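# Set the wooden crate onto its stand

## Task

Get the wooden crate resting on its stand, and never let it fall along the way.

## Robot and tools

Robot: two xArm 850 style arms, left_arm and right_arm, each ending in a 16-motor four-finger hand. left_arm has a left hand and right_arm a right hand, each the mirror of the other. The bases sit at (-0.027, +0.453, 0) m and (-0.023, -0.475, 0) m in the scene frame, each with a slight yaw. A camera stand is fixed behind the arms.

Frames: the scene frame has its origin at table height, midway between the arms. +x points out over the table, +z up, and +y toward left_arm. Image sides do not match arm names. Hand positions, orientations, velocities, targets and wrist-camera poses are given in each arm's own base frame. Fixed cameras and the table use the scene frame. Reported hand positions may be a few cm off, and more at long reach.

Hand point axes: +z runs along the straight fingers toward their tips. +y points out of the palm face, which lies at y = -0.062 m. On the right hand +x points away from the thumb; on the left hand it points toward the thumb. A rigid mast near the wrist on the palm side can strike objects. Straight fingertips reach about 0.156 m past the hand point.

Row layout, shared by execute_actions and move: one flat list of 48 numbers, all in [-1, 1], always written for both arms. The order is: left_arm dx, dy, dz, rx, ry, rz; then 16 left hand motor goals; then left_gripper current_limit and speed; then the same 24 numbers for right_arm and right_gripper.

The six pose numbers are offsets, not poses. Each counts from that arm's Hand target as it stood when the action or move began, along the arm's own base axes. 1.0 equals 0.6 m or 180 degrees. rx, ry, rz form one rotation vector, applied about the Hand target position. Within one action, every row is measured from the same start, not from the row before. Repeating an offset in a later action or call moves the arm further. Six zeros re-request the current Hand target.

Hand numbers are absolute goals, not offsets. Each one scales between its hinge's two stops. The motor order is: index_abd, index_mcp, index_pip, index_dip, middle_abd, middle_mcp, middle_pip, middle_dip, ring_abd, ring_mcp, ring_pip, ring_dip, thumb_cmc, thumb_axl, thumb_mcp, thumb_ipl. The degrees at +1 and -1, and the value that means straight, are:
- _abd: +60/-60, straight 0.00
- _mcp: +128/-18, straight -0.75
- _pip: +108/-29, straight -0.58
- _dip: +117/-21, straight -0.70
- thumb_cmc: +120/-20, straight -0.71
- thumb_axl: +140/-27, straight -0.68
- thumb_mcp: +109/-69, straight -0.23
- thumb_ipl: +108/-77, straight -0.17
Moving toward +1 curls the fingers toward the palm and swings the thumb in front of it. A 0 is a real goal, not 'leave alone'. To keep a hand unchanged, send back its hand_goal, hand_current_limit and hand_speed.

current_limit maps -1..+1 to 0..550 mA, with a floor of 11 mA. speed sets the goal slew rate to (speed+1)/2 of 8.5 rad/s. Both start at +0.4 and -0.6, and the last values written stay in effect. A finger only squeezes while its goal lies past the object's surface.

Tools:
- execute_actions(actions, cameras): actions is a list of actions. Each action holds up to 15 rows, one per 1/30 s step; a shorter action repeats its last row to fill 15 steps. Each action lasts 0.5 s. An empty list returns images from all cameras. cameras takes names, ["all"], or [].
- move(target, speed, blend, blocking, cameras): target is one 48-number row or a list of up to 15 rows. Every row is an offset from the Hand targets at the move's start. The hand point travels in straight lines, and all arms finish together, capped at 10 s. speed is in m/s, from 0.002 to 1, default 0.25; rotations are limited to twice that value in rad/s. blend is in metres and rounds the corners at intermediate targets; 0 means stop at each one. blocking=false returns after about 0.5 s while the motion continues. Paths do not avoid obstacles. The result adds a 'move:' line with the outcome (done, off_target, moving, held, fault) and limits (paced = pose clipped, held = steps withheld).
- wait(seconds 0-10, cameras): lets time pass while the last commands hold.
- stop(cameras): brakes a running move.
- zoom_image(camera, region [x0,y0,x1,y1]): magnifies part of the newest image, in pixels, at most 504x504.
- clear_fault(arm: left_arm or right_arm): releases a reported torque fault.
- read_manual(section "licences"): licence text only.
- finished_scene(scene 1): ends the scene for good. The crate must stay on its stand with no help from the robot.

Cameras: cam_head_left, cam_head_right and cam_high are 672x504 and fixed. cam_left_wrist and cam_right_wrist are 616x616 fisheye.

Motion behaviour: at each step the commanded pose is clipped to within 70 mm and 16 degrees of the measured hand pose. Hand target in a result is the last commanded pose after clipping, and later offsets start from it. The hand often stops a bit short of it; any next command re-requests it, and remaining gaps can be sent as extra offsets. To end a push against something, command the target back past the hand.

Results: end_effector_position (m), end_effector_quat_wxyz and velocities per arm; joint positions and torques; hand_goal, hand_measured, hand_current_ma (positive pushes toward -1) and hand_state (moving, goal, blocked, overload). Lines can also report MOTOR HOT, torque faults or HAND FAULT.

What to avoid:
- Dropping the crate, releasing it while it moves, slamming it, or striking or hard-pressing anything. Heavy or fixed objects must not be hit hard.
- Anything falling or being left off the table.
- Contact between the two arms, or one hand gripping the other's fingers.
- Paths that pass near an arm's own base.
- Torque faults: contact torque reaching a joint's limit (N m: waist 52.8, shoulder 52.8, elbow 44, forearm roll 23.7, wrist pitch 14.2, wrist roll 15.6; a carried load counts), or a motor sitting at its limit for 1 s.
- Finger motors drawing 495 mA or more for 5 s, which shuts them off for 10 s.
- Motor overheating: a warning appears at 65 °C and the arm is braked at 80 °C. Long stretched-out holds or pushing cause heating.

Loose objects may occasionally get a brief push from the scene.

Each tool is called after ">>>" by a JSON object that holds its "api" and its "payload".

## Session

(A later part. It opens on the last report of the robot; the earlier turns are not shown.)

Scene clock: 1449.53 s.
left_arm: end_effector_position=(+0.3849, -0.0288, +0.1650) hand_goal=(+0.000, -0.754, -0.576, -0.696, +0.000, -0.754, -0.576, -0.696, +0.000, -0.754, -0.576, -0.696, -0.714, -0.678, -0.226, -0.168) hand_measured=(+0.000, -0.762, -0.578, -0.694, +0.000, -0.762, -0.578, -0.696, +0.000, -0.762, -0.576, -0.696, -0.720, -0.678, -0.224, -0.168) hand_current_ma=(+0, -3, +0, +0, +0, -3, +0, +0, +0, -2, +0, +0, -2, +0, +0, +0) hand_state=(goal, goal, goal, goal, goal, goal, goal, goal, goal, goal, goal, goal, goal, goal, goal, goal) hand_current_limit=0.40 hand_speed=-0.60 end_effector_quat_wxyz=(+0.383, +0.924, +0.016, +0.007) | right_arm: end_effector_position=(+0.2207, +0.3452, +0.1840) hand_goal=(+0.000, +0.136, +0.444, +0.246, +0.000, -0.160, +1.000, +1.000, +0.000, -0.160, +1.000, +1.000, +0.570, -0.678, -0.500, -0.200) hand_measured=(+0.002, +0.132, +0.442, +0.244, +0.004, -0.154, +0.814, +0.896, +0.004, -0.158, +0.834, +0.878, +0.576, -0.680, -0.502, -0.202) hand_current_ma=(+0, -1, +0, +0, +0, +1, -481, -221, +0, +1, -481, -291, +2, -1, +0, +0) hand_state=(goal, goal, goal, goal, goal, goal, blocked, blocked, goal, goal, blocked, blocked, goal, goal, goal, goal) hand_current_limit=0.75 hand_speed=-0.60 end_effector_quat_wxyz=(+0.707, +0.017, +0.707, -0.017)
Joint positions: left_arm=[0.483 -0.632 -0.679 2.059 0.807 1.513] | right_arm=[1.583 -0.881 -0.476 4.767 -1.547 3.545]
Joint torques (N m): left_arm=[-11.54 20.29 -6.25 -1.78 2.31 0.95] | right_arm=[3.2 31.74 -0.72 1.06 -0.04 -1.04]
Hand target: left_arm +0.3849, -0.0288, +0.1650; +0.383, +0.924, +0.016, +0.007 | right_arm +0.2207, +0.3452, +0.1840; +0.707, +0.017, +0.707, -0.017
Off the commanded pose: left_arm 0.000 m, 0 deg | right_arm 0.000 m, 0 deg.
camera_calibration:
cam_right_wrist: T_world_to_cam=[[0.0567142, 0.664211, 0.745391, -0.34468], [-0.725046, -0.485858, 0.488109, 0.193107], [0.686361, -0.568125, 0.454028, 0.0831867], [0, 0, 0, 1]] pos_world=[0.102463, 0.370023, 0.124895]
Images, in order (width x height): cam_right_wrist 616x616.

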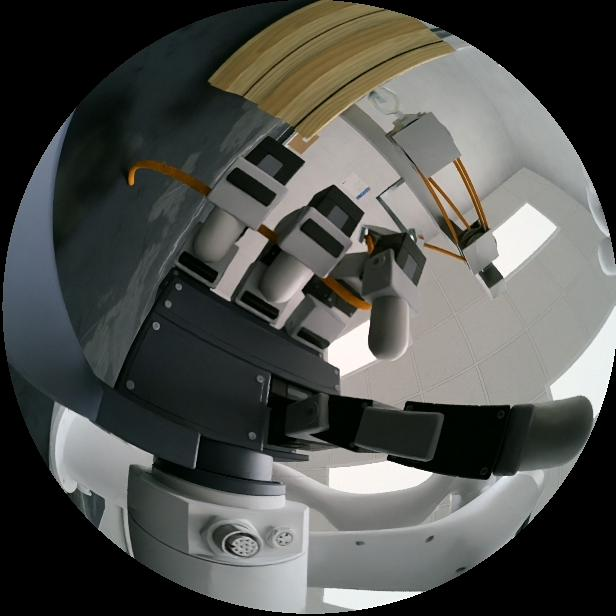

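>>> {"api": "execute_actions", "payload": {"actions": [[[0,0,0,0,0,0, 0,-0.754,-0.576,-0.696,0,-0.754,-0.576,-0.696,0,-0.754,-0.576,-0.696,-0.714,-0.678,-0.226,-0.168,0.4,-0.6, 0,0,0,0,0,0, 0,0.137,0.445,0.246,0,0.2,1,1,0,-0.16,1,1,0.571,-0.678,-0.5,-0.2,0.75,-0.6]],[[0,0,0,0,0,0, 0,-0.754,-0.576,-0.696,0,-0.754,-0.576,-0.696,0,-0.754,-0.576,-0.696,-0.714,-0.678,-0.226,-0.168,0.4,-0.6, 0,0,0,0,0,0, 0,0.137,0.445,0.246,0,0.48,1,1,0,-0.16,1,1,0.571,-0.678,-0.5,-0.2,0.75,-0.6]],[[0,0,0,0,0,0, 0,-0.754,-0.576,-0.696,0,-0.754,-0.576,-0.696,0,-0.754,-0.576,-0.696,-0.714,-0.678,-0.226,-0.168,0.4,-0.6, 0,0,0,0,0,0, 0,0.3,0.75,0.75,0,0.48,1,1,0,-0.16,1,1,0.571,-0.678,-0.5,-0.2,0.75,-0.6]],[[0,0,0,0,0,0, 0,-0.754,-0.576,-0.696,0,-0.754,-0.576,-0.696,0,-0.754,-0.576,-0.696,-0.714,-0.678,-0.226,-0.168,0.4,-0.6, 0,0,0,0,0,0, 0,0.1,1,1,0,0.48,1,1,0,-0.16,1,1,0.571,-0.678,-0.5,-0.2,0.75,-0.6]],[[0,0,0,0,0,0, 0,-0.754,-0.576,-0.696,0,-0.754,-0.576,-0.696,0,-0.754,-0.576,-0.696,-0.714,-0.678,-0.226,-0.168,0.4,-0.6, 0,0,0,0,0,0, 0,-0.16,1,1,0,0.48,1,1,0,-0.16,1,1,0.571,-0.678,-0.5,-0.2,0.75,-0.6]]], "cameras": ["cam_right_wrist"]}}

Scene clock: 1461.67 s.
left_arm: end_effector_position=(+0.3849, -0.0288, +0.1650) hand_goal=(+0.000, -0.754, -0.576, -0.696, +0.000, -0.754, -0.576, -0.696, +0.000, -0.754, -0.576, -0.696, -0.714, -0.678, -0.226, -0.168) hand_measured=(+0.000, -0.762, -0.578, -0.694, +0.000, -0.762, -0.578, -0.696, +0.000, -0.762, -0.576, -0.696, -0.720, -0.678, -0.224, -0.168) hand_current_ma=(+0, -3, +0, +0, +0, -3, +0, +0, +0, -2, +0, +0, -2, +0, +0, +0) hand_state=(goal, goal, goal, goal, goal, goal, goal, goal, goal, goal, goal, goal, goal, goal, goal, goal) hand_current_limit=0.40 hand_speed=-0.60 end_effector_quat_wxyz=(+0.383, +0.924, +0.016, +0.007) | right_arm: end_effector_position=(+0.2207, +0.3452, +0.1840) hand_goal=(+0.000, -0.160, +1.000, +1.000, +0.000, +0.480, +1.000, +1.000, +0.000, -0.160, +1.000, +1.000, +0.570, -0.678, -0.500, -0.200) hand_measured=(+0.002, -0.150, +0.852, +0.856, +0.004, +0.442, +0.814, +0.896, +0.004, -0.158, +0.834, +0.878, +0.576, -0.680, -0.502, -0.202) hand_current_ma=(+0, +5, -405, -383, +0, -43, -481, -221, +0, +1, -481, -291, +2, -1, +0, +0) hand_state=(goal, goal, blocked, blocked, goal, blocked, blocked, blocked, goal, goal, blocked, blocked, goal, goal, goal, goal) hand_current_limit=0.75 hand_speed=-0.60 end_effector_quat_wxyz=(+0.707, +0.017, +0.707, -0.017)
Joint positions: left_arm=[0.483 -0.632 -0.679 2.059 0.807 1.513] | right_arm=[1.583 -0.881 -0.476 4.767 -1.547 3.545]
Joint torques (N m): left_arm=[-11.01 16.85 -5.84 -1.79 2.21 0.99] | right_arm=[0.42 29.93 -3.6 -0.93 -0.55 -0.83]
Hand target: left_arm +0.3849, -0.0288, +0.1650; +0.383, +0.924, +0.016, +0.007 | right_arm +0.2207, +0.3452, +0.1840; +0.707, +0.017, +0.707, -0.017
Off the commanded pose: left_arm 0.000 m, 0 deg | right_arm 0.000 m, 0 deg.
camera_calibration:
cam_right_wrist: T_world_to_cam=[[0.0567142, 0.664211, 0.745391, -0.34468], [-0.725046, -0.485858, 0.488109, 0.193107], [0.686361, -0.568125, 0.454028, 0.0831867], [0, 0, 0, 1]] pos_world=[0.102463, 0.370023, 0.124895]
Images, in order (width x height): cam_right_wrist 616x616.

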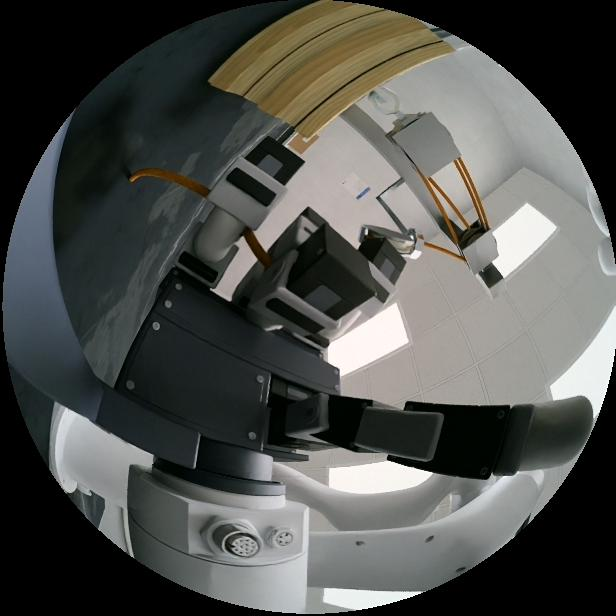

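Now increase index/ring offset.

>>> {"api": "execute_actions", "payload": {"actions": [[[0,0,0,0,0,0, 0,-0.754,-0.576,-0.696,0,-0.754,-0.576,-0.696,0,-0.754,-0.576,-0.696,-0.714,-0.678,-0.226,-0.168,0.4,-0.6, 0,0,0,0,0,0, 0,-0.4,1,1,0,0.48,1,1,0,-0.3,1,1,0.571,-0.678,-0.5,-0.2,0.75,-0.6]],[[0,0,0,0,0,0, 0,-0.754,-0.576,-0.696,0,-0.754,-0.576,-0.696,0,-0.754,-0.576,-0.696,-0.714,-0.678,-0.226,-0.168,0.4,-0.6, 0,0,0,0,0,0, 0,-0.55,1,1,0,0.48,1,1,0,-0.45,1,1,0.571,-0.678,-0.5,-0.2,0.75,-0.6]]], "cameras": ["cam_right_wrist","cam_head_left"]}}

Scene clock: 1465.87 s.
left_arm: end_effector_position=(+0.3849, -0.0288, +0.1650) hand_goal=(+0.000, -0.754, -0.576, -0.696, +0.000, -0.754, -0.576, -0.696, +0.000, -0.754, -0.576, -0.696, -0.714, -0.678, -0.226, -0.168) hand_measured=(+0.000, -0.762, -0.578, -0.694, +0.000, -0.762, -0.578, -0.696, +0.000, -0.762, -0.576, -0.696, -0.720, -0.678, -0.224, -0.168) hand_current_ma=(+0, -3, +0, +0, +0, -3, +0, +0, +0, -2, +0, +0, -2, +0, +0, +0) hand_state=(goal, goal, goal, goal, goal, goal, goal, goal, goal, goal, goal, goal, goal, goal, goal, goal) hand_current_limit=0.40 hand_speed=-0.60 end_effector_quat_wxyz=(+0.383, +0.924, +0.016, +0.007) | right_arm: end_effector_position=(+0.2207, +0.3452, +0.1840) hand_goal=(+0.000, -0.550, +1.000, +1.000, +0.000, +0.480, +1.000, +1.000, +0.000, -0.450, +1.000, +1.000, +0.570, -0.678, -0.500, -0.200) hand_measured=(+0.002, -0.544, +0.852, +0.856, +0.004, +0.442, +0.814, +0.896, +0.004, -0.442, +0.834, +0.878, +0.576, -0.680, -0.502, -0.202) hand_current_ma=(+0, +2, -405, -383, +0, -43, -481, -221, +0, +3, -481, -291, +2, -1, +0, +0) hand_state=(goal, goal, blocked, blocked, goal, blocked, blocked, blocked, goal, goal, blocked, blocked, goal, goal, goal, goal) hand_current_limit=0.75 hand_speed=-0.60 end_effector_quat_wxyz=(+0.707, +0.017, +0.707, -0.017)
Joint positions: left_arm=[0.483 -0.632 -0.679 2.059 0.807 1.513] | right_arm=[1.583 -0.881 -0.476 4.767 -1.547 3.545]
Joint torques (N m): left_arm=[-10.22 19.83 -5.37 -1.44 2.16 0.96] | right_arm=[-2.45 28.7 -3.12 -1.91 -0.95 -0.62]
Hand target: left_arm +0.3849, -0.0288, +0.1650; +0.383, +0.924, +0.016, +0.007 | right_arm +0.2207, +0.3452, +0.1840; +0.707, +0.017, +0.707, -0.017
Off the commanded pose: left_arm 0.000 m, 0 deg | right_arm 0.000 m, 0 deg.
camera_calibration:
cam_right_wrist: T_world_to_cam=[[0.0567142, 0.664211, 0.745391, -0.34468], [-0.725046, -0.485858, 0.488109, 0.193107], [0.686361, -0.568125, 0.454028, 0.0831867], [0, 0, 0, 1]] pos_world=[0.102463, 0.370023, 0.124895]
Images, in order (width x height): cam_head_left 672x504, cam_right_wrist 616x616.

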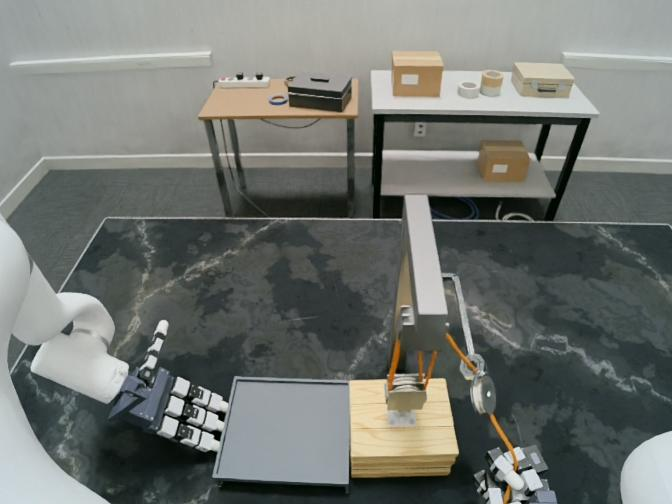

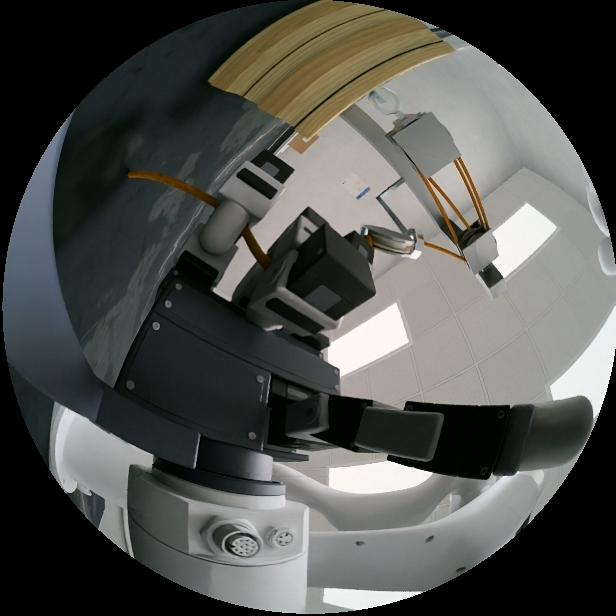

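>>> {"api": "move", "payload": {"target": [0,0,0,0,0,0, 0,-0.754,-0.576,-0.696,0,-0.754,-0.576,-0.696,0,-0.754,-0.576,-0.696,-0.714,-0.678,-0.226,-0.168,0.4,-0.6, -0.15,0,0,0,0,0, 0,-0.55,1,1,0,0.48,1,1,0,-0.45,1,1,0.571,-0.678,-0.5,-0.2,0.75,-0.6], "speed": 0.05, "cameras": ["cam_head_left","cam_right_wrist","cam_high"]}}

Scene clock: 1472.83 s.
left_arm: end_effector_position=(+0.3849, -0.0288, +0.1650) hand_goal=(+0.000, -0.754, -0.576, -0.696, +0.000, -0.754, -0.576, -0.696, +0.000, -0.754, -0.576, -0.696, -0.714, -0.678, -0.226, -0.168) hand_measured=(+0.000, -0.762, -0.578, -0.694, +0.000, -0.762, -0.578, -0.696, +0.000, -0.762, -0.576, -0.696, -0.720, -0.678, -0.224, -0.168) hand_current_ma=(+0, -3, +0, +0, +0, -3, +0, +0, +0, -2, +0, +0, -2, +0, +0, +0) hand_state=(goal, goal, goal, goal, goal, goal, goal, goal, goal, goal, goal, goal, goal, goal, goal, goal) hand_current_limit=0.40 hand_speed=-0.60 end_effector_quat_wxyz=(+0.383, +0.924, +0.016, +0.007) | right_arm: end_effector_position=(+0.1307, +0.3452, +0.1840) hand_goal=(+0.000, -0.550, +1.000, +1.000, +0.000, +0.480, +1.000, +1.000, +0.000, -0.450, +1.000, +1.000, +0.570, -0.678, -0.500, -0.200) hand_measured=(+0.064, -0.582, +0.852, +0.858, +0.002, +0.436, +0.814, +0.896, +0.004, -0.446, +0.834, +0.878, +0.576, -0.680, -0.502, -0.202) hand_current_ma=(+75, -33, -405, -381, +0, -54, -481, -221, +0, +1, -481, -291, +2, -1, +0, +0) hand_state=(blocked, blocked, blocked, blocked, goal, blocked, blocked, blocked, goal, goal, blocked, blocked, goal, goal, goal, goal) hand_current_limit=0.75 hand_speed=-0.60 end_effector_quat_wxyz=(+0.707, +0.017, +0.707, -0.017)
Joint positions: left_arm=[0.483 -0.632 -0.679 2.059 0.807 1.513] | right_arm=[1.902 -0.879 -0.51 5.068 -1.437 3.486]
Joint torques (N m): left_arm=[-10.32 19.18 -5.86 -2.04 2.3 0.99] | right_arm=[12.4 34.67 -13.02 3.62 0.32 -1.29]
Hand target: left_arm +0.3849, -0.0288, +0.1650; +0.383, +0.924, +0.016, +0.007 | right_arm +0.1307, +0.3452, +0.1840; +0.707, +0.017, +0.707, -0.017
Off the commanded pose: left_arm 0.000 m, 0 deg | right_arm 0.000 m, 0 deg.
move: done
camera_calibration:
cam_right_wrist: T_world_to_cam=[[0.0567588, 0.66424, 0.745361, -0.339584], [-0.725043, -0.485817, 0.488155, 0.127832], [0.686361, -0.568126, 0.454028, 0.144959], [0, 0, 0, 1]] pos_world=[0.0124634, 0.370023, 0.124895]
Images, in order (width x height): cam_head_left 672x504, cam_high 672x504, cam_right_wrist 616x616.

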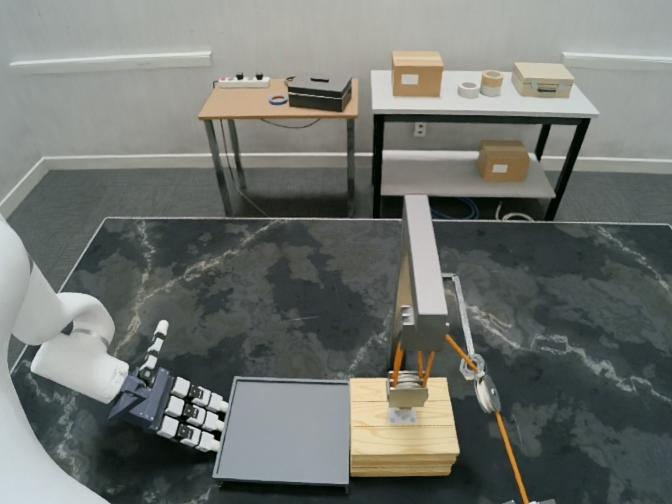

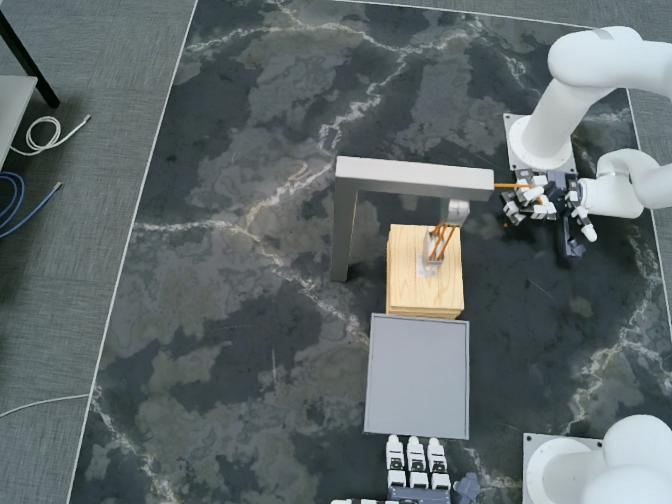

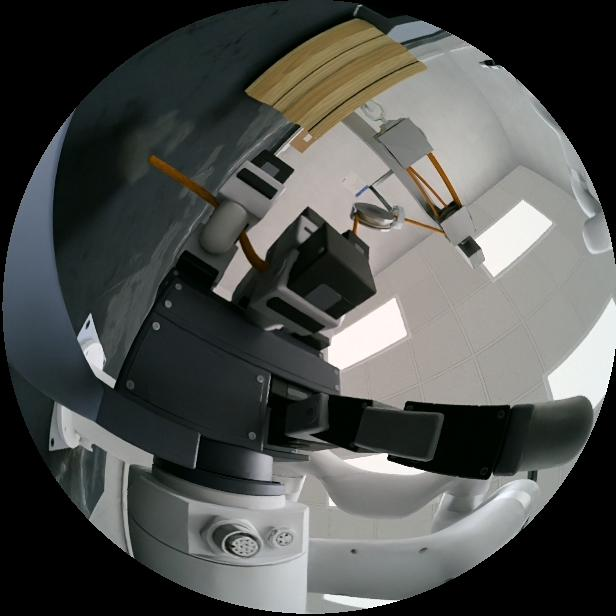

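>>> {"api": "zoom_image", "payload": {"camera": "cam_right_wrist", "region": [120, 0, 480, 340]}}

>>> {"api": "zoom_image", "payload": {"camera": "cam_head_left", "region": [330, 320, 560, 504]}}

Scaled by 1.400 from the camera's 616x616 image, which has a finer 880x880 frame.

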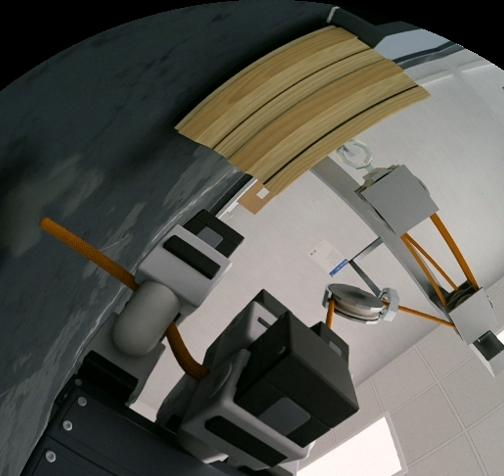

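Scaled by 2.191 from the camera's 672x504 image, which has a finer 960x720 frame.

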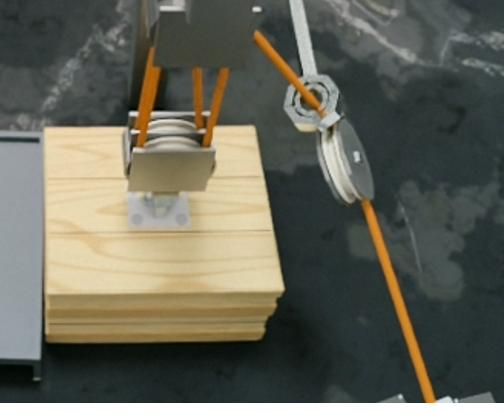

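>>> {"api": "move", "payload": {"target": [0,0,0,0,0,0, 0,-0.754,-0.576,-0.696,0,-0.754,-0.576,-0.696,0,-0.754,-0.576,-0.696,-0.714,-0.678,-0.226,-0.168,0.4,-0.6, -0.083,0,0,0,0,0, 0,-0.55,1,1,0,0.48,1,1,0,-0.45,1,1,0.571,-0.678,-0.5,-0.2,0.75,-0.6], "speed": 0.05, "cameras": ["cam_head_left","cam_right_wrist"]}}

>>> {"api": "zoom_image", "payload": {"camera": "cam_head_left", "region": [330, 320, 560, 504]}}

Scene clock: 1481.13 s.
left_arm: end_effector_position=(+0.3849, -0.0288, +0.1650) hand_goal=(+0.000, -0.754, -0.576, -0.696, +0.000, -0.754, -0.576, -0.696, +0.000, -0.754, -0.576, -0.696, -0.714, -0.678, -0.226, -0.168) hand_measured=(+0.000, -0.762, -0.578, -0.694, +0.000, -0.762, -0.578, -0.696, +0.000, -0.762, -0.576, -0.696, -0.720, -0.678, -0.224, -0.168) hand_current_ma=(+0, -3, +0, +0, +0, -3, +0, +0, +0, -2, +0, +0, -2, +0, +0, +0) hand_state=(goal, goal, goal, goal, goal, goal, goal, goal, goal, goal, goal, goal, goal, goal, goal, goal) hand_current_limit=0.40 hand_speed=-0.60 end_effector_quat_wxyz=(+0.383, +0.924, +0.016, +0.007) | right_arm: end_effector_position=(+0.0809, +0.3453, +0.1841) hand_goal=(+0.000, -0.550, +1.000, +1.000, +0.000, +0.480, +1.000, +1.000, +0.000, -0.450, +1.000, +1.000, +0.570, -0.678, -0.500, -0.200) hand_measured=(+0.064, -0.584, +0.852, +0.858, +0.002, +0.436, +0.814, +0.896, +0.004, -0.446, +0.834, +0.878, +0.576, -0.680, -0.502, -0.202) hand_current_ma=(+76, -37, -405, -381, +0, -55, -481, -221, +0, +1, -481, -291, +2, -1, +0, +0) hand_state=(blocked, blocked, blocked, blocked, goal, blocked, blocked, blocked, goal, goal, blocked, blocked, goal, goal, goal, goal) hand_current_limit=0.75 hand_speed=-0.60 end_effector_quat_wxyz=(+0.707, +0.017, +0.707, -0.017)
Joint positions: left_arm=[0.483 -0.632 -0.679 2.059 0.807 1.513] | right_arm=[2.056 -0.878 -0.553 5.223 -1.407 3.423]
Joint torques (N m): left_arm=[-10.93 19.04 -5.61 -1.52 2.2 0.87] | right_arm=[12.42 23.32 -15.63 3.85 0.06 -1.34]
Hand target: left_arm +0.3849, -0.0288, +0.1650; +0.383, +0.924, +0.016, +0.007 | right_arm +0.0809, +0.3452, +0.1840; +0.707, +0.017, +0.707, -0.017
Off the commanded pose: left_arm 0.000 m, 0 deg | right_arm 0.000 m, 0 deg.
move: done
camera_calibration:
cam_right_wrist: T_world_to_cam=[[0.0568074, 0.664134, 0.745453, -0.336868], [-0.724996, -0.485899, 0.488142, 0.0917584], [0.686407, -0.56818, 0.453891, 0.17919], [0, 0, 0, 1]] pos_world=[-0.0373364, 0.370123, 0.124995]
Images, in order (width x height): cam_head_left 672x504, cam_right_wrist 616x616.

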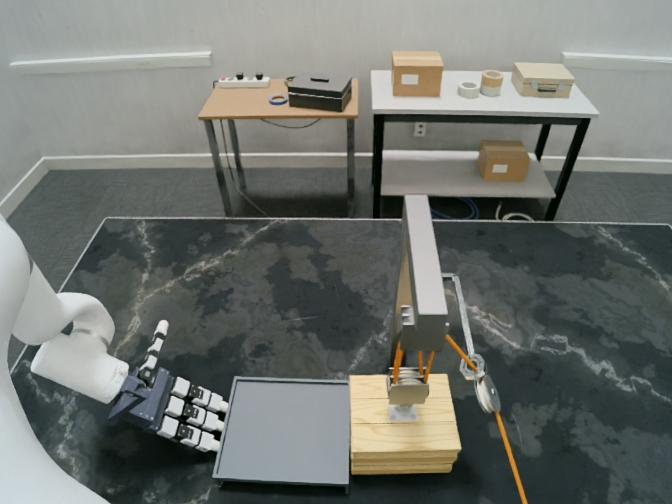

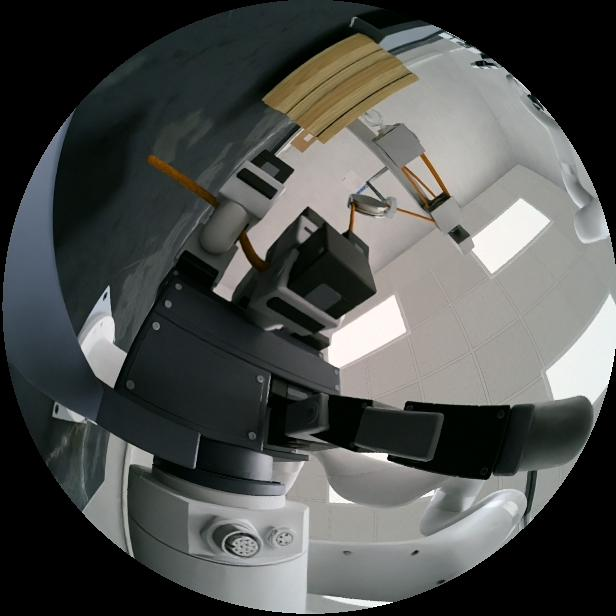

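Scaled by 2.191 from the camera's 672x504 image, which has a finer 960x720 frame.

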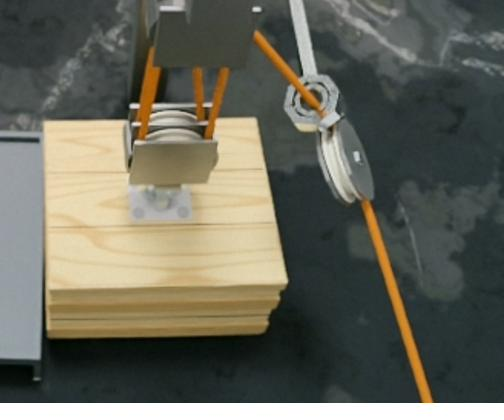

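>>> {"api": "move", "payload": {"target": [0,0,0,0,0,0, 0,-0.754,-0.576,-0.696,0,-0.754,-0.576,-0.696,0,-0.754,-0.576,-0.696,-0.714,-0.678,-0.226,-0.168,0.4,-0.6, -0.25,0.011,0,0,0,0, 0,-0.55,1,1,0,0.48,1,1,0,-0.45,1,1,0.571,-0.678,-0.5,-0.2,0.75,-0.6], "speed": 0.05, "cameras": ["cam_head_left","cam_right_wrist"]}}

>>> {"api": "zoom_image", "payload": {"camera": "cam_head_left", "region": [330, 320, 560, 504]}}

Scene clock: 1489.87 s.
left_arm: end_effector_position=(+0.3849, -0.0288, +0.1650) hand_goal=(+0.000, -0.754, -0.576, -0.696, +0.000, -0.754, -0.576, -0.696, +0.000, -0.754, -0.576, -0.696, -0.714, -0.678, -0.226, -0.168) hand_measured=(+0.000, -0.762, -0.578, -0.694, +0.000, -0.762, -0.578, -0.696, +0.000, -0.762, -0.576, -0.696, -0.720, -0.678, -0.224, -0.168) hand_current_ma=(+0, -3, +0, +0, +0, -3, +0, +0, +0, -2, +0, +0, -2, +0, +0, +0) hand_state=(goal, goal, goal, goal, goal, goal, goal, goal, goal, goal, goal, goal, goal, goal, goal, goal) hand_current_limit=0.40 hand_speed=-0.60 end_effector_quat_wxyz=(+0.383, +0.924, +0.016, +0.007) | right_arm: end_effector_position=(-0.0691, +0.3518, +0.1840) hand_goal=(+0.000, -0.550, +1.000, +1.000, +0.000, +0.480, +1.000, +1.000, +0.000, -0.450, +1.000, +1.000, +0.570, -0.678, -0.500, -0.200) hand_measured=(+0.064, -0.590, +0.852, +0.858, +0.002, +0.436, +0.814, +0.896, +0.004, -0.446, +0.834, +0.878, +0.576, -0.680, -0.502, -0.202) hand_current_ma=(+77, -49, -405, -381, +0, -58, -481, -221, +0, +1, -481, -291, +2, -1, +0, +0) hand_state=(blocked, blocked, blocked, blocked, goal, blocked, blocked, blocked, goal, goal, blocked, blocked, goal, goal, goal, goal) hand_current_limit=0.75 hand_speed=-0.60 end_effector_quat_wxyz=(+0.707, +0.017, +0.707, -0.017)
Joint positions: left_arm=[0.483 -0.632 -0.679 2.059 0.807 1.513] | right_arm=[2.383 -0.911 -0.785 5.569 -1.475 3.223]
Joint torques (N m): left_arm=[-12.35 19.6 -5.92 -1.69 2.24 0.91] | right_arm=[13.34 22.42 -22.78 3.35 -4.94 -1.4]
Hand target: left_arm +0.3849, -0.0288, +0.1650; +0.383, +0.924, +0.016, +0.007 | right_arm -0.0691, +0.3518, +0.1840; +0.707, +0.017, +0.707, -0.017
Off the commanded pose: left_arm 0.000 m, 0 deg | right_arm 0.000 m, 0 deg.
move: done
camera_calibration:
cam_right_wrist: T_world_to_cam=[[0.0567104, 0.664208, 0.745394, -0.332628], [-0.725046, -0.485861, 0.488105, -0.013803], [0.686361, -0.568125, 0.454028, 0.285844], [0, 0, 0, 1]] pos_world=[-0.187337, 0.376623, 0.124895]
Images, in order (width x height): cam_head_left 672x504, cam_right_wrist 616x616.

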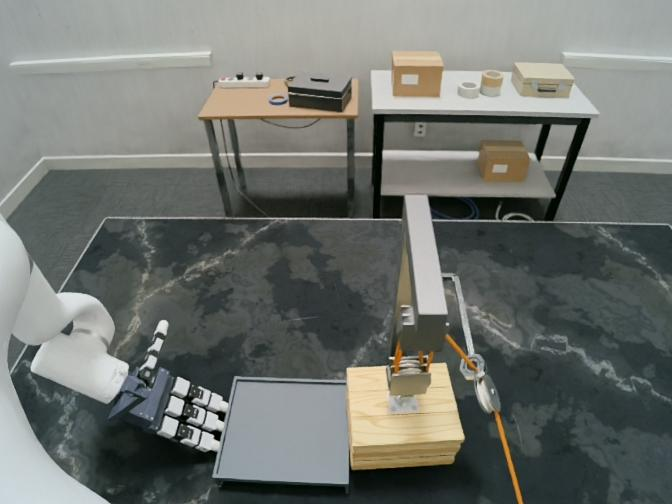

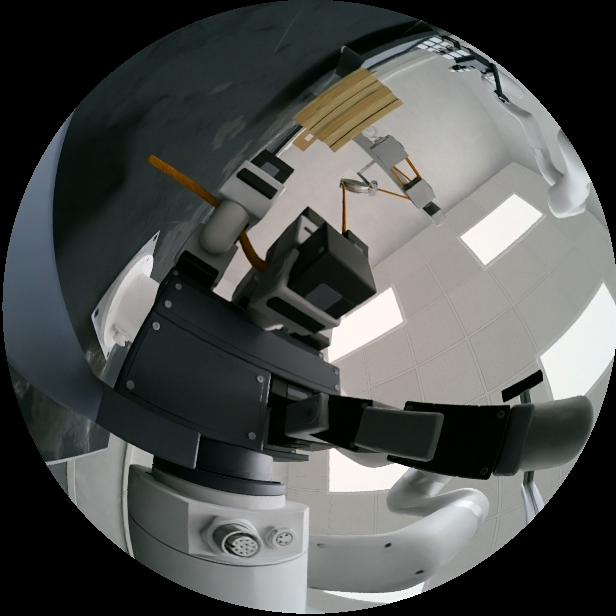

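Scaled by 2.191 from the camera's 672x504 image, which has a finer 960x720 frame.

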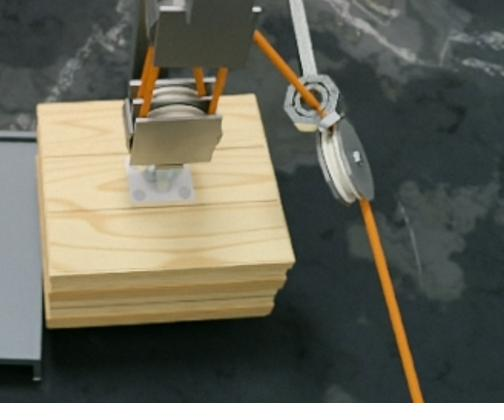

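>>> {"api": "move", "payload": {"target": [0,0,0,0,0,0, 0,-0.754,-0.576,-0.696,0,-0.754,-0.576,-0.696,0,-0.754,-0.576,-0.696,-0.714,-0.678,-0.226,-0.168,0.4,-0.6, -0.15,0.0066,0,0,0,0, 0,-0.55,1,1,0,0.48,1,1,0,-0.45,1,1,0.571,-0.678,-0.5,-0.2,0.75,-0.6], "speed": 0.05, "cameras": ["cam_head_left","cam_head_right","cam_right_wrist","cam_left_wrist"]}}

>>> {"api": "zoom_image", "payload": {"camera": "cam_head_left", "region": [200, 320, 560, 504]}}

>>> {"api": "zoom_image", "payload": {"camera": "cam_left_wrist", "region": [150, 0, 450, 280]}}

Scene clock: 1496.60 s.
left_arm: end_effector_position=(+0.3849, -0.0288, +0.1650) hand_goal=(+0.000, -0.754, -0.576, -0.696, +0.000, -0.754, -0.576, -0.696, +0.000, -0.754, -0.576, -0.696, -0.714, -0.678, -0.226, -0.168) hand_measured=(+0.000, -0.762, -0.578, -0.694, +0.000, -0.762, -0.578, -0.696, +0.000, -0.762, -0.576, -0.696, -0.720, -0.678, -0.224, -0.168) hand_current_ma=(+0, -3, +0, +0, +0, -3, +0, +0, +0, -2, +0, +0, -2, +0, +0, +0) hand_state=(goal, goal, goal, goal, goal, goal, goal, goal, goal, goal, goal, goal, goal, goal, goal, goal) hand_current_limit=0.40 hand_speed=-0.60 end_effector_quat_wxyz=(+0.383, +0.924, +0.016, +0.007) | right_arm: end_effector_position=(-0.1591, +0.3558, +0.1840) hand_goal=(+0.000, -0.550, +1.000, +1.000, +0.000, +0.480, +1.000, +1.000, +0.000, -0.450, +1.000, +1.000, +0.570, -0.678, -0.500, -0.200) hand_measured=(+0.070, -0.592, +0.852, +0.858, +0.002, +0.434, +0.814, +0.896, +0.004, -0.446, +0.834, +0.878, +0.576, -0.680, -0.502, -0.202) hand_current_ma=(+91, -54, -405, -381, +0, -59, -481, -221, +0, +1, -481, -291, +2, -1, +0, +0) hand_state=(blocked, blocked, blocked, blocked, goal, blocked, blocked, blocked, goal, goal, blocked, blocked, goal, goal, goal, goal) hand_current_limit=0.75 hand_speed=-0.60 end_effector_quat_wxyz=(+0.707, +0.017, +0.707, -0.017)
Joint positions: left_arm=[0.483 -0.632 -0.679 2.059 0.807 1.513] | right_arm=[2.508 -0.966 -0.976 5.698 -1.579 3.135]
Joint torques (N m): left_arm=[-11.73 19.78 -5.73 -1.98 2.34 0.83] | right_arm=[13.58 26.02 -27.49 2.92 -5.14 -1.39]
Hand target: left_arm +0.3849, -0.0288, +0.1650; +0.383, +0.924, +0.016, +0.007 | right_arm -0.1591, +0.3558, +0.1840; +0.707, +0.017, +0.707, -0.017
Off the commanded pose: left_arm 0.000 m, 0 deg | right_arm 0.000 m, 0 deg.
move: done
camera_calibration:
cam_left_wrist: T_world_to_cam=[[-0.781577, 0.408181, -0.471726, 0.362833], [0.408651, 0.906373, 0.107208, -0.187998], [0.47132, -0.10898, -0.875203, 0.0925527], [0, 0, 0, 1]] pos_world=[0.316785, 0.0323807, 0.272315]
cam_right_wrist: T_world_to_cam=[[0.0567104, 0.664208, 0.745394, -0.330181], [-0.725046, -0.485861, 0.488105, -0.0771137], [0.686361, -0.568125, 0.454028, 0.349889], [0, 0, 0, 1]] pos_world=[-0.277337, 0.380623, 0.124895]
Images, in order (width x height): cam_head_left 672x504, cam_head_right 672x504, cam_left_wrist 616x616, cam_right_wrist 616x616.

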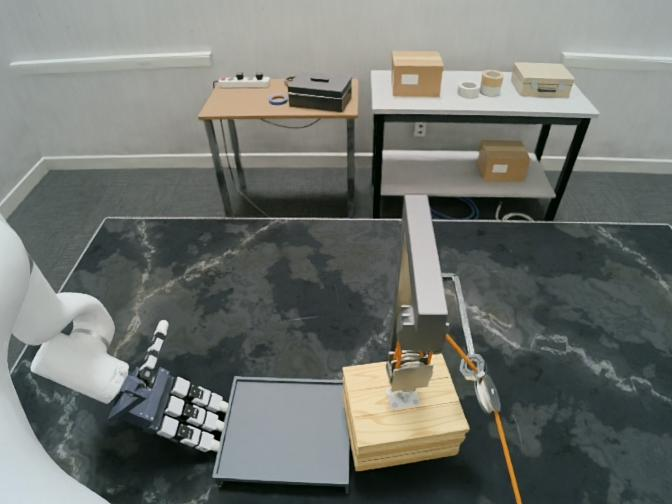

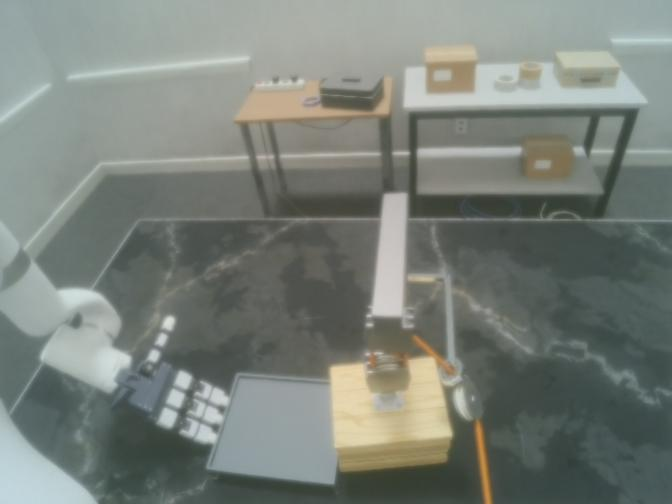

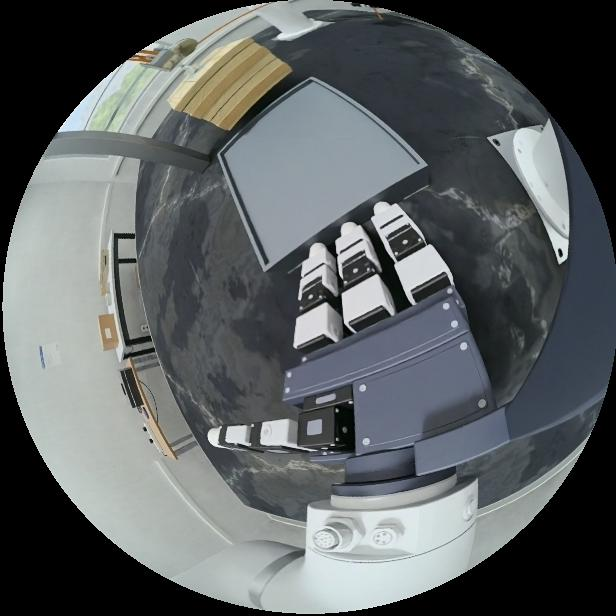

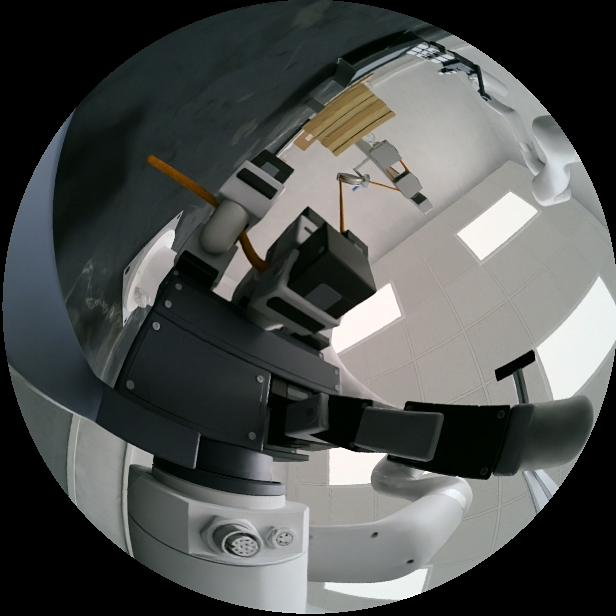

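Scaled by 1.400 from the camera's 672x504 image, which has a finer 960x720 frame.

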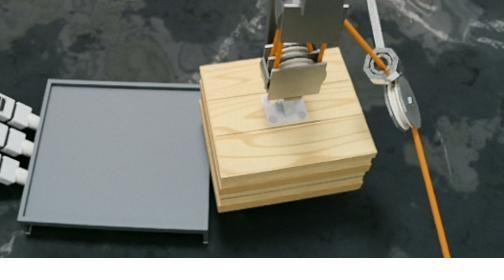

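Scaled by 1.680 from the camera's 616x616 image, which has a finer 880x880 frame.

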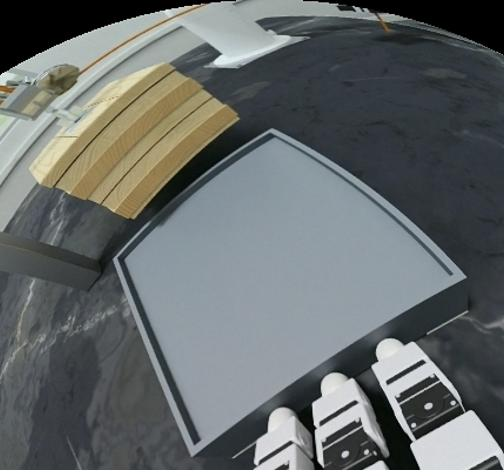

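>>> {"api": "wait", "payload": {"seconds": 0.3, "cameras": ["cam_head_left","cam_high"]}}

>>> {"api": "zoom_image", "payload": {"camera": "cam_head_left", "region": [200, 320, 560, 504]}}

>>> {"api": "zoom_image", "payload": {"camera": "cam_high", "region": [320, 130, 560, 504]}}

Scene clock: 1515.63 s.
left_arm: end_effector_position=(+0.3849, -0.0288, +0.1650) hand_goal=(+0.000, -0.754, -0.576, -0.696, +0.000, -0.754, -0.576, -0.696, +0.000, -0.754, -0.576, -0.696, -0.714, -0.678, -0.226, -0.168) hand_measured=(+0.000, -0.762, -0.578, -0.694, +0.000, -0.762, -0.578, -0.696, +0.000, -0.762, -0.576, -0.696, -0.720, -0.678, -0.224, -0.168) hand_current_ma=(+0, -3, +0, +0, +0, -3, +0, +0, +0, -2, +0, +0, -2, +0, +0, +0) hand_state=(goal, goal, goal, goal, goal, goal, goal, goal, goal, goal, goal, goal, goal, goal, goal, goal) hand_current_limit=0.40 hand_speed=-0.60 end_effector_quat_wxyz=(+0.383, +0.924, +0.016, +0.007) | right_arm: end_effector_position=(-0.1591, +0.3558, +0.1840) hand_goal=(+0.000, -0.550, +1.000, +1.000, +0.000, +0.480, +1.000, +1.000, +0.000, -0.450, +1.000, +1.000, +0.570, -0.678, -0.500, -0.200) hand_measured=(+0.070, -0.592, +0.852, +0.858, +0.002, +0.434, +0.814, +0.896, +0.004, -0.446, +0.834, +0.878, +0.576, -0.680, -0.502, -0.202) hand_current_ma=(+91, -54, -405, -381, +0, -59, -481, -221, +0, +1, -481, -291, +2, -1, +0, +0) hand_state=(blocked, blocked, blocked, blocked, goal, blocked, blocked, blocked, goal, goal, blocked, blocked, goal, goal, goal, goal) hand_current_limit=0.75 hand_speed=-0.60 end_effector_quat_wxyz=(+0.707, +0.017, +0.707, -0.017)
Joint positions: left_arm=[0.483 -0.632 -0.679 2.059 0.807 1.513] | right_arm=[2.508 -0.966 -0.976 5.698 -1.579 3.135]
Joint torques (N m): left_arm=[-10.71 20.7 -6.55 -1.63 2.21 1.09] | right_arm=[3.01 26.8 -16.14 2.87 -2.86 -1.19]
Hand target: left_arm +0.3849, -0.0288, +0.1650; +0.383, +0.924, +0.016, +0.007 | right_arm -0.1591, +0.3558, +0.1840; +0.707, +0.017, +0.707, -0.017
Off the commanded pose: left_arm 0.000 m, 0 deg | right_arm 0.000 m, 0 deg.
wait: 0.30 s; at rest from the start
Images, in order (width x height): cam_head_left 672x504, cam_high 672x504.

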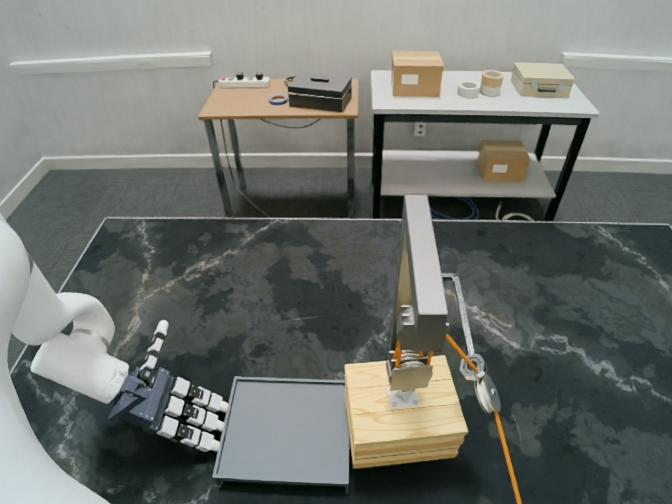

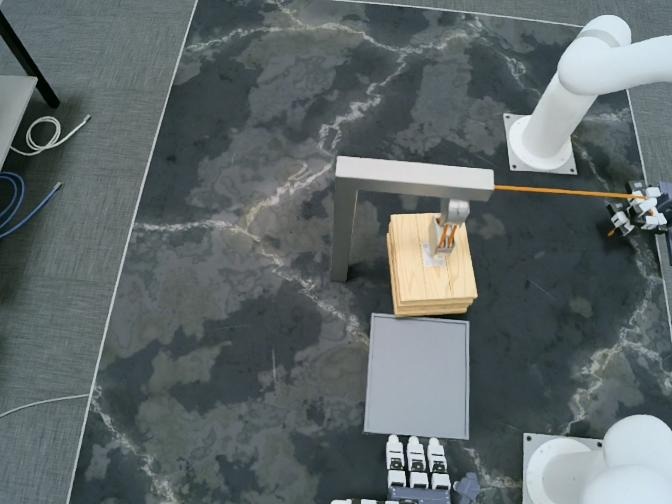

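Scaled by 1.400 from the camera's 672x504 image, which has a finer 960x720 frame.

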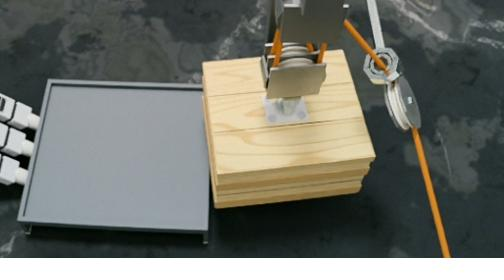

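Scaled by 1.348 from the camera's 672x504 image, which has a finer 960x720 frame.

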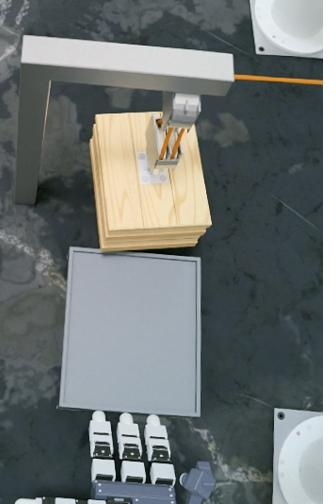

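>>> {"api": "move", "payload": {"target": [0.006,-0.1667,0,0,0,0, 0,-0.754,-0.576,-0.696,0,-0.754,-0.576,-0.696,0,-0.754,-0.576,-0.696,-0.714,-0.678,-0.226,-0.168,0.4,-0.6, 0,0,0,0,0,0, 0,-0.55,1,1,0,0.48,1,1,0,-0.45,1,1,0.571,-0.678,-0.5,-0.2,0.75,-0.6], "speed": 0.06, "cameras": ["cam_head_left","cam_left_wrist","cam_high"]}}

>>> {"api": "zoom_image", "payload": {"camera": "cam_head_left", "region": [200, 320, 560, 504]}}

>>> {"api": "zoom_image", "payload": {"camera": "cam_left_wrist", "region": [150, 0, 450, 280]}}

Scene clock: 1540.53 s.
left_arm: end_effector_position=(+0.3885, -0.1288, +0.1650) hand_goal=(+0.000, -0.754, -0.576, -0.696, +0.000, -0.754, -0.576, -0.696, +0.000, -0.754, -0.576, -0.696, -0.714, -0.678, -0.226, -0.168) hand_measured=(+0.000, -0.762, -0.578, -0.694, +0.002, -0.762, -0.578, -0.696, +0.002, -0.762, -0.576, -0.696, -0.720, -0.678, -0.224, -0.168) hand_current_ma=(+0, -3, +0, +0, +0, -3, +0, +0, +0, -3, +0, +0, -2, +0, +0, +0) hand_state=(goal, goal, goal, goal, goal, goal, goal, goal, goal, goal, goal, goal, goal, goal, goal, goal) hand_current_limit=0.40 hand_speed=-0.60 end_effector_quat_wxyz=(+0.383, +0.924, +0.016, +0.007) | right_arm: end_effector_position=(-0.1591, +0.3558, +0.1840) hand_goal=(+0.000, -0.550, +1.000, +1.000, +0.000, +0.480, +1.000, +1.000, +0.000, -0.450, +1.000, +1.000, +0.570, -0.678, -0.500, -0.200) hand_measured=(+0.070, -0.592, +0.852, +0.858, +0.002, +0.434, +0.814, +0.896, +0.004, -0.446, +0.834, +0.878, +0.576, -0.680, -0.502, -0.202) hand_current_ma=(+91, -54, -405, -381, +0, -59, -481, -221, +0, +1, -481, -291, +2, -1, +0, +0) hand_state=(blocked, blocked, blocked, blocked, goal, blocked, blocked, blocked, goal, goal, blocked, blocked, goal, goal, goal, goal) hand_current_limit=0.75 hand_speed=-0.60 end_effector_quat_wxyz=(+0.707, +0.017, +0.707, -0.017)
Joint positions: left_arm=[0.236 -0.597 -0.594 1.768 0.785 1.575] | right_arm=[2.508 -0.966 -0.976 5.698 -1.579 3.135]
Joint torques (N m): left_arm=[-17.13 30.02 -1.64 -5.09 -0.88 0.94] | right_arm=[-1.48 26.68 -16.13 2.37 -1.44 -1.07]
Hand target: left_arm +0.3885, -0.1288, +0.1650; +0.383, +0.924, +0.016, +0.007 | right_arm -0.1591, +0.3558, +0.1840; +0.707, +0.017, +0.707, -0.017
Off the commanded pose: left_arm 0.000 m, 0 deg | right_arm 0.000 m, 0 deg.
move: done
camera_calibration:
cam_left_wrist: T_world_to_cam=[[-0.781577, 0.408181, -0.471726, 0.406424], [0.408651, 0.906373, 0.107208, -0.0989223], [0.47132, -0.10898, -0.875203, 0.0799689], [0, 0, 0, 1]] pos_world=[0.320385, -0.0675193, 0.272315]
Images, in order (width x height): cam_head_left 672x504, cam_high 672x504, cam_left_wrist 616x616.

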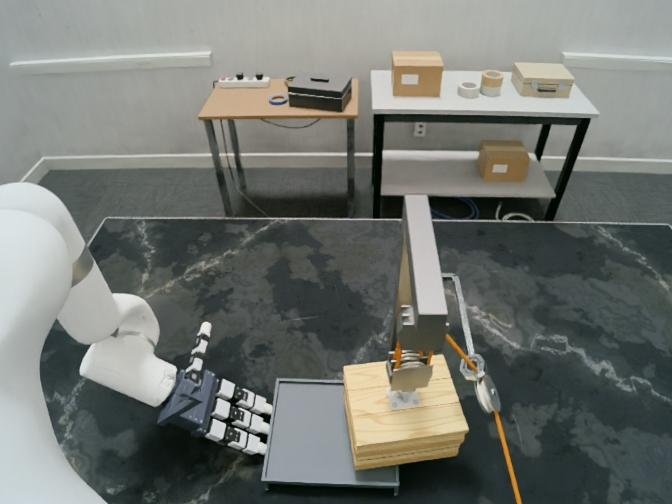

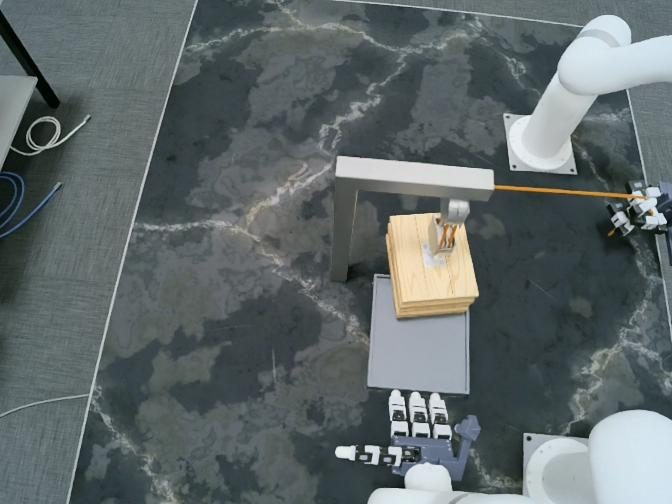

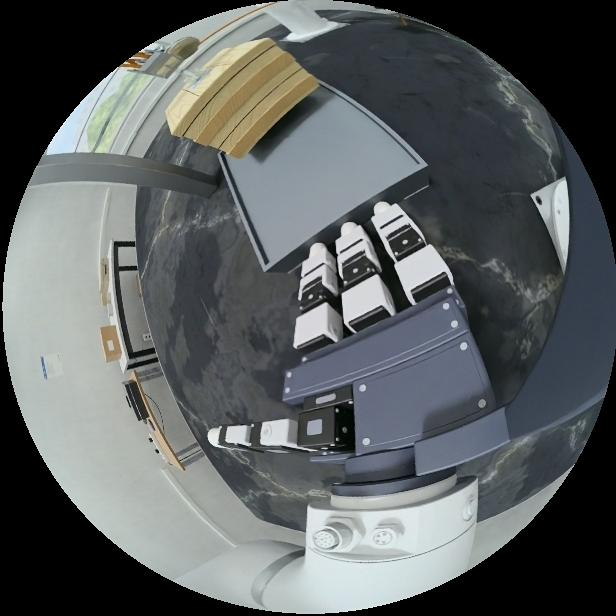

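Scaled by 1.400 from the camera's 672x504 image, which has a finer 960x720 frame.

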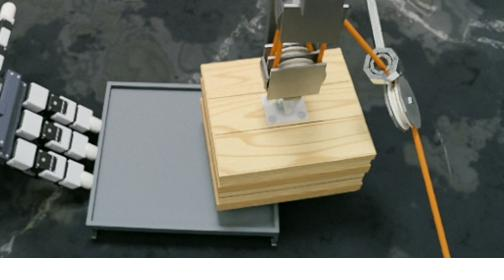

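Scaled by 1.680 from the camera's 616x616 image, which has a finer 880x880 frame.

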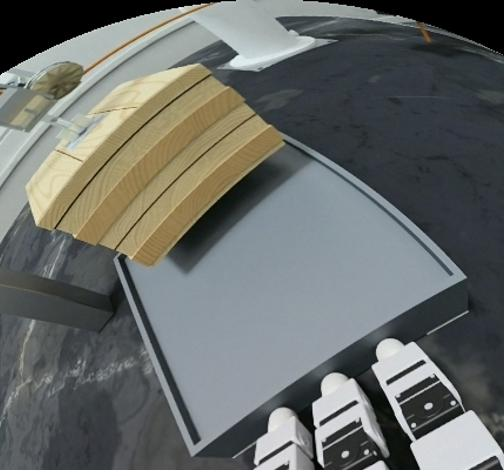

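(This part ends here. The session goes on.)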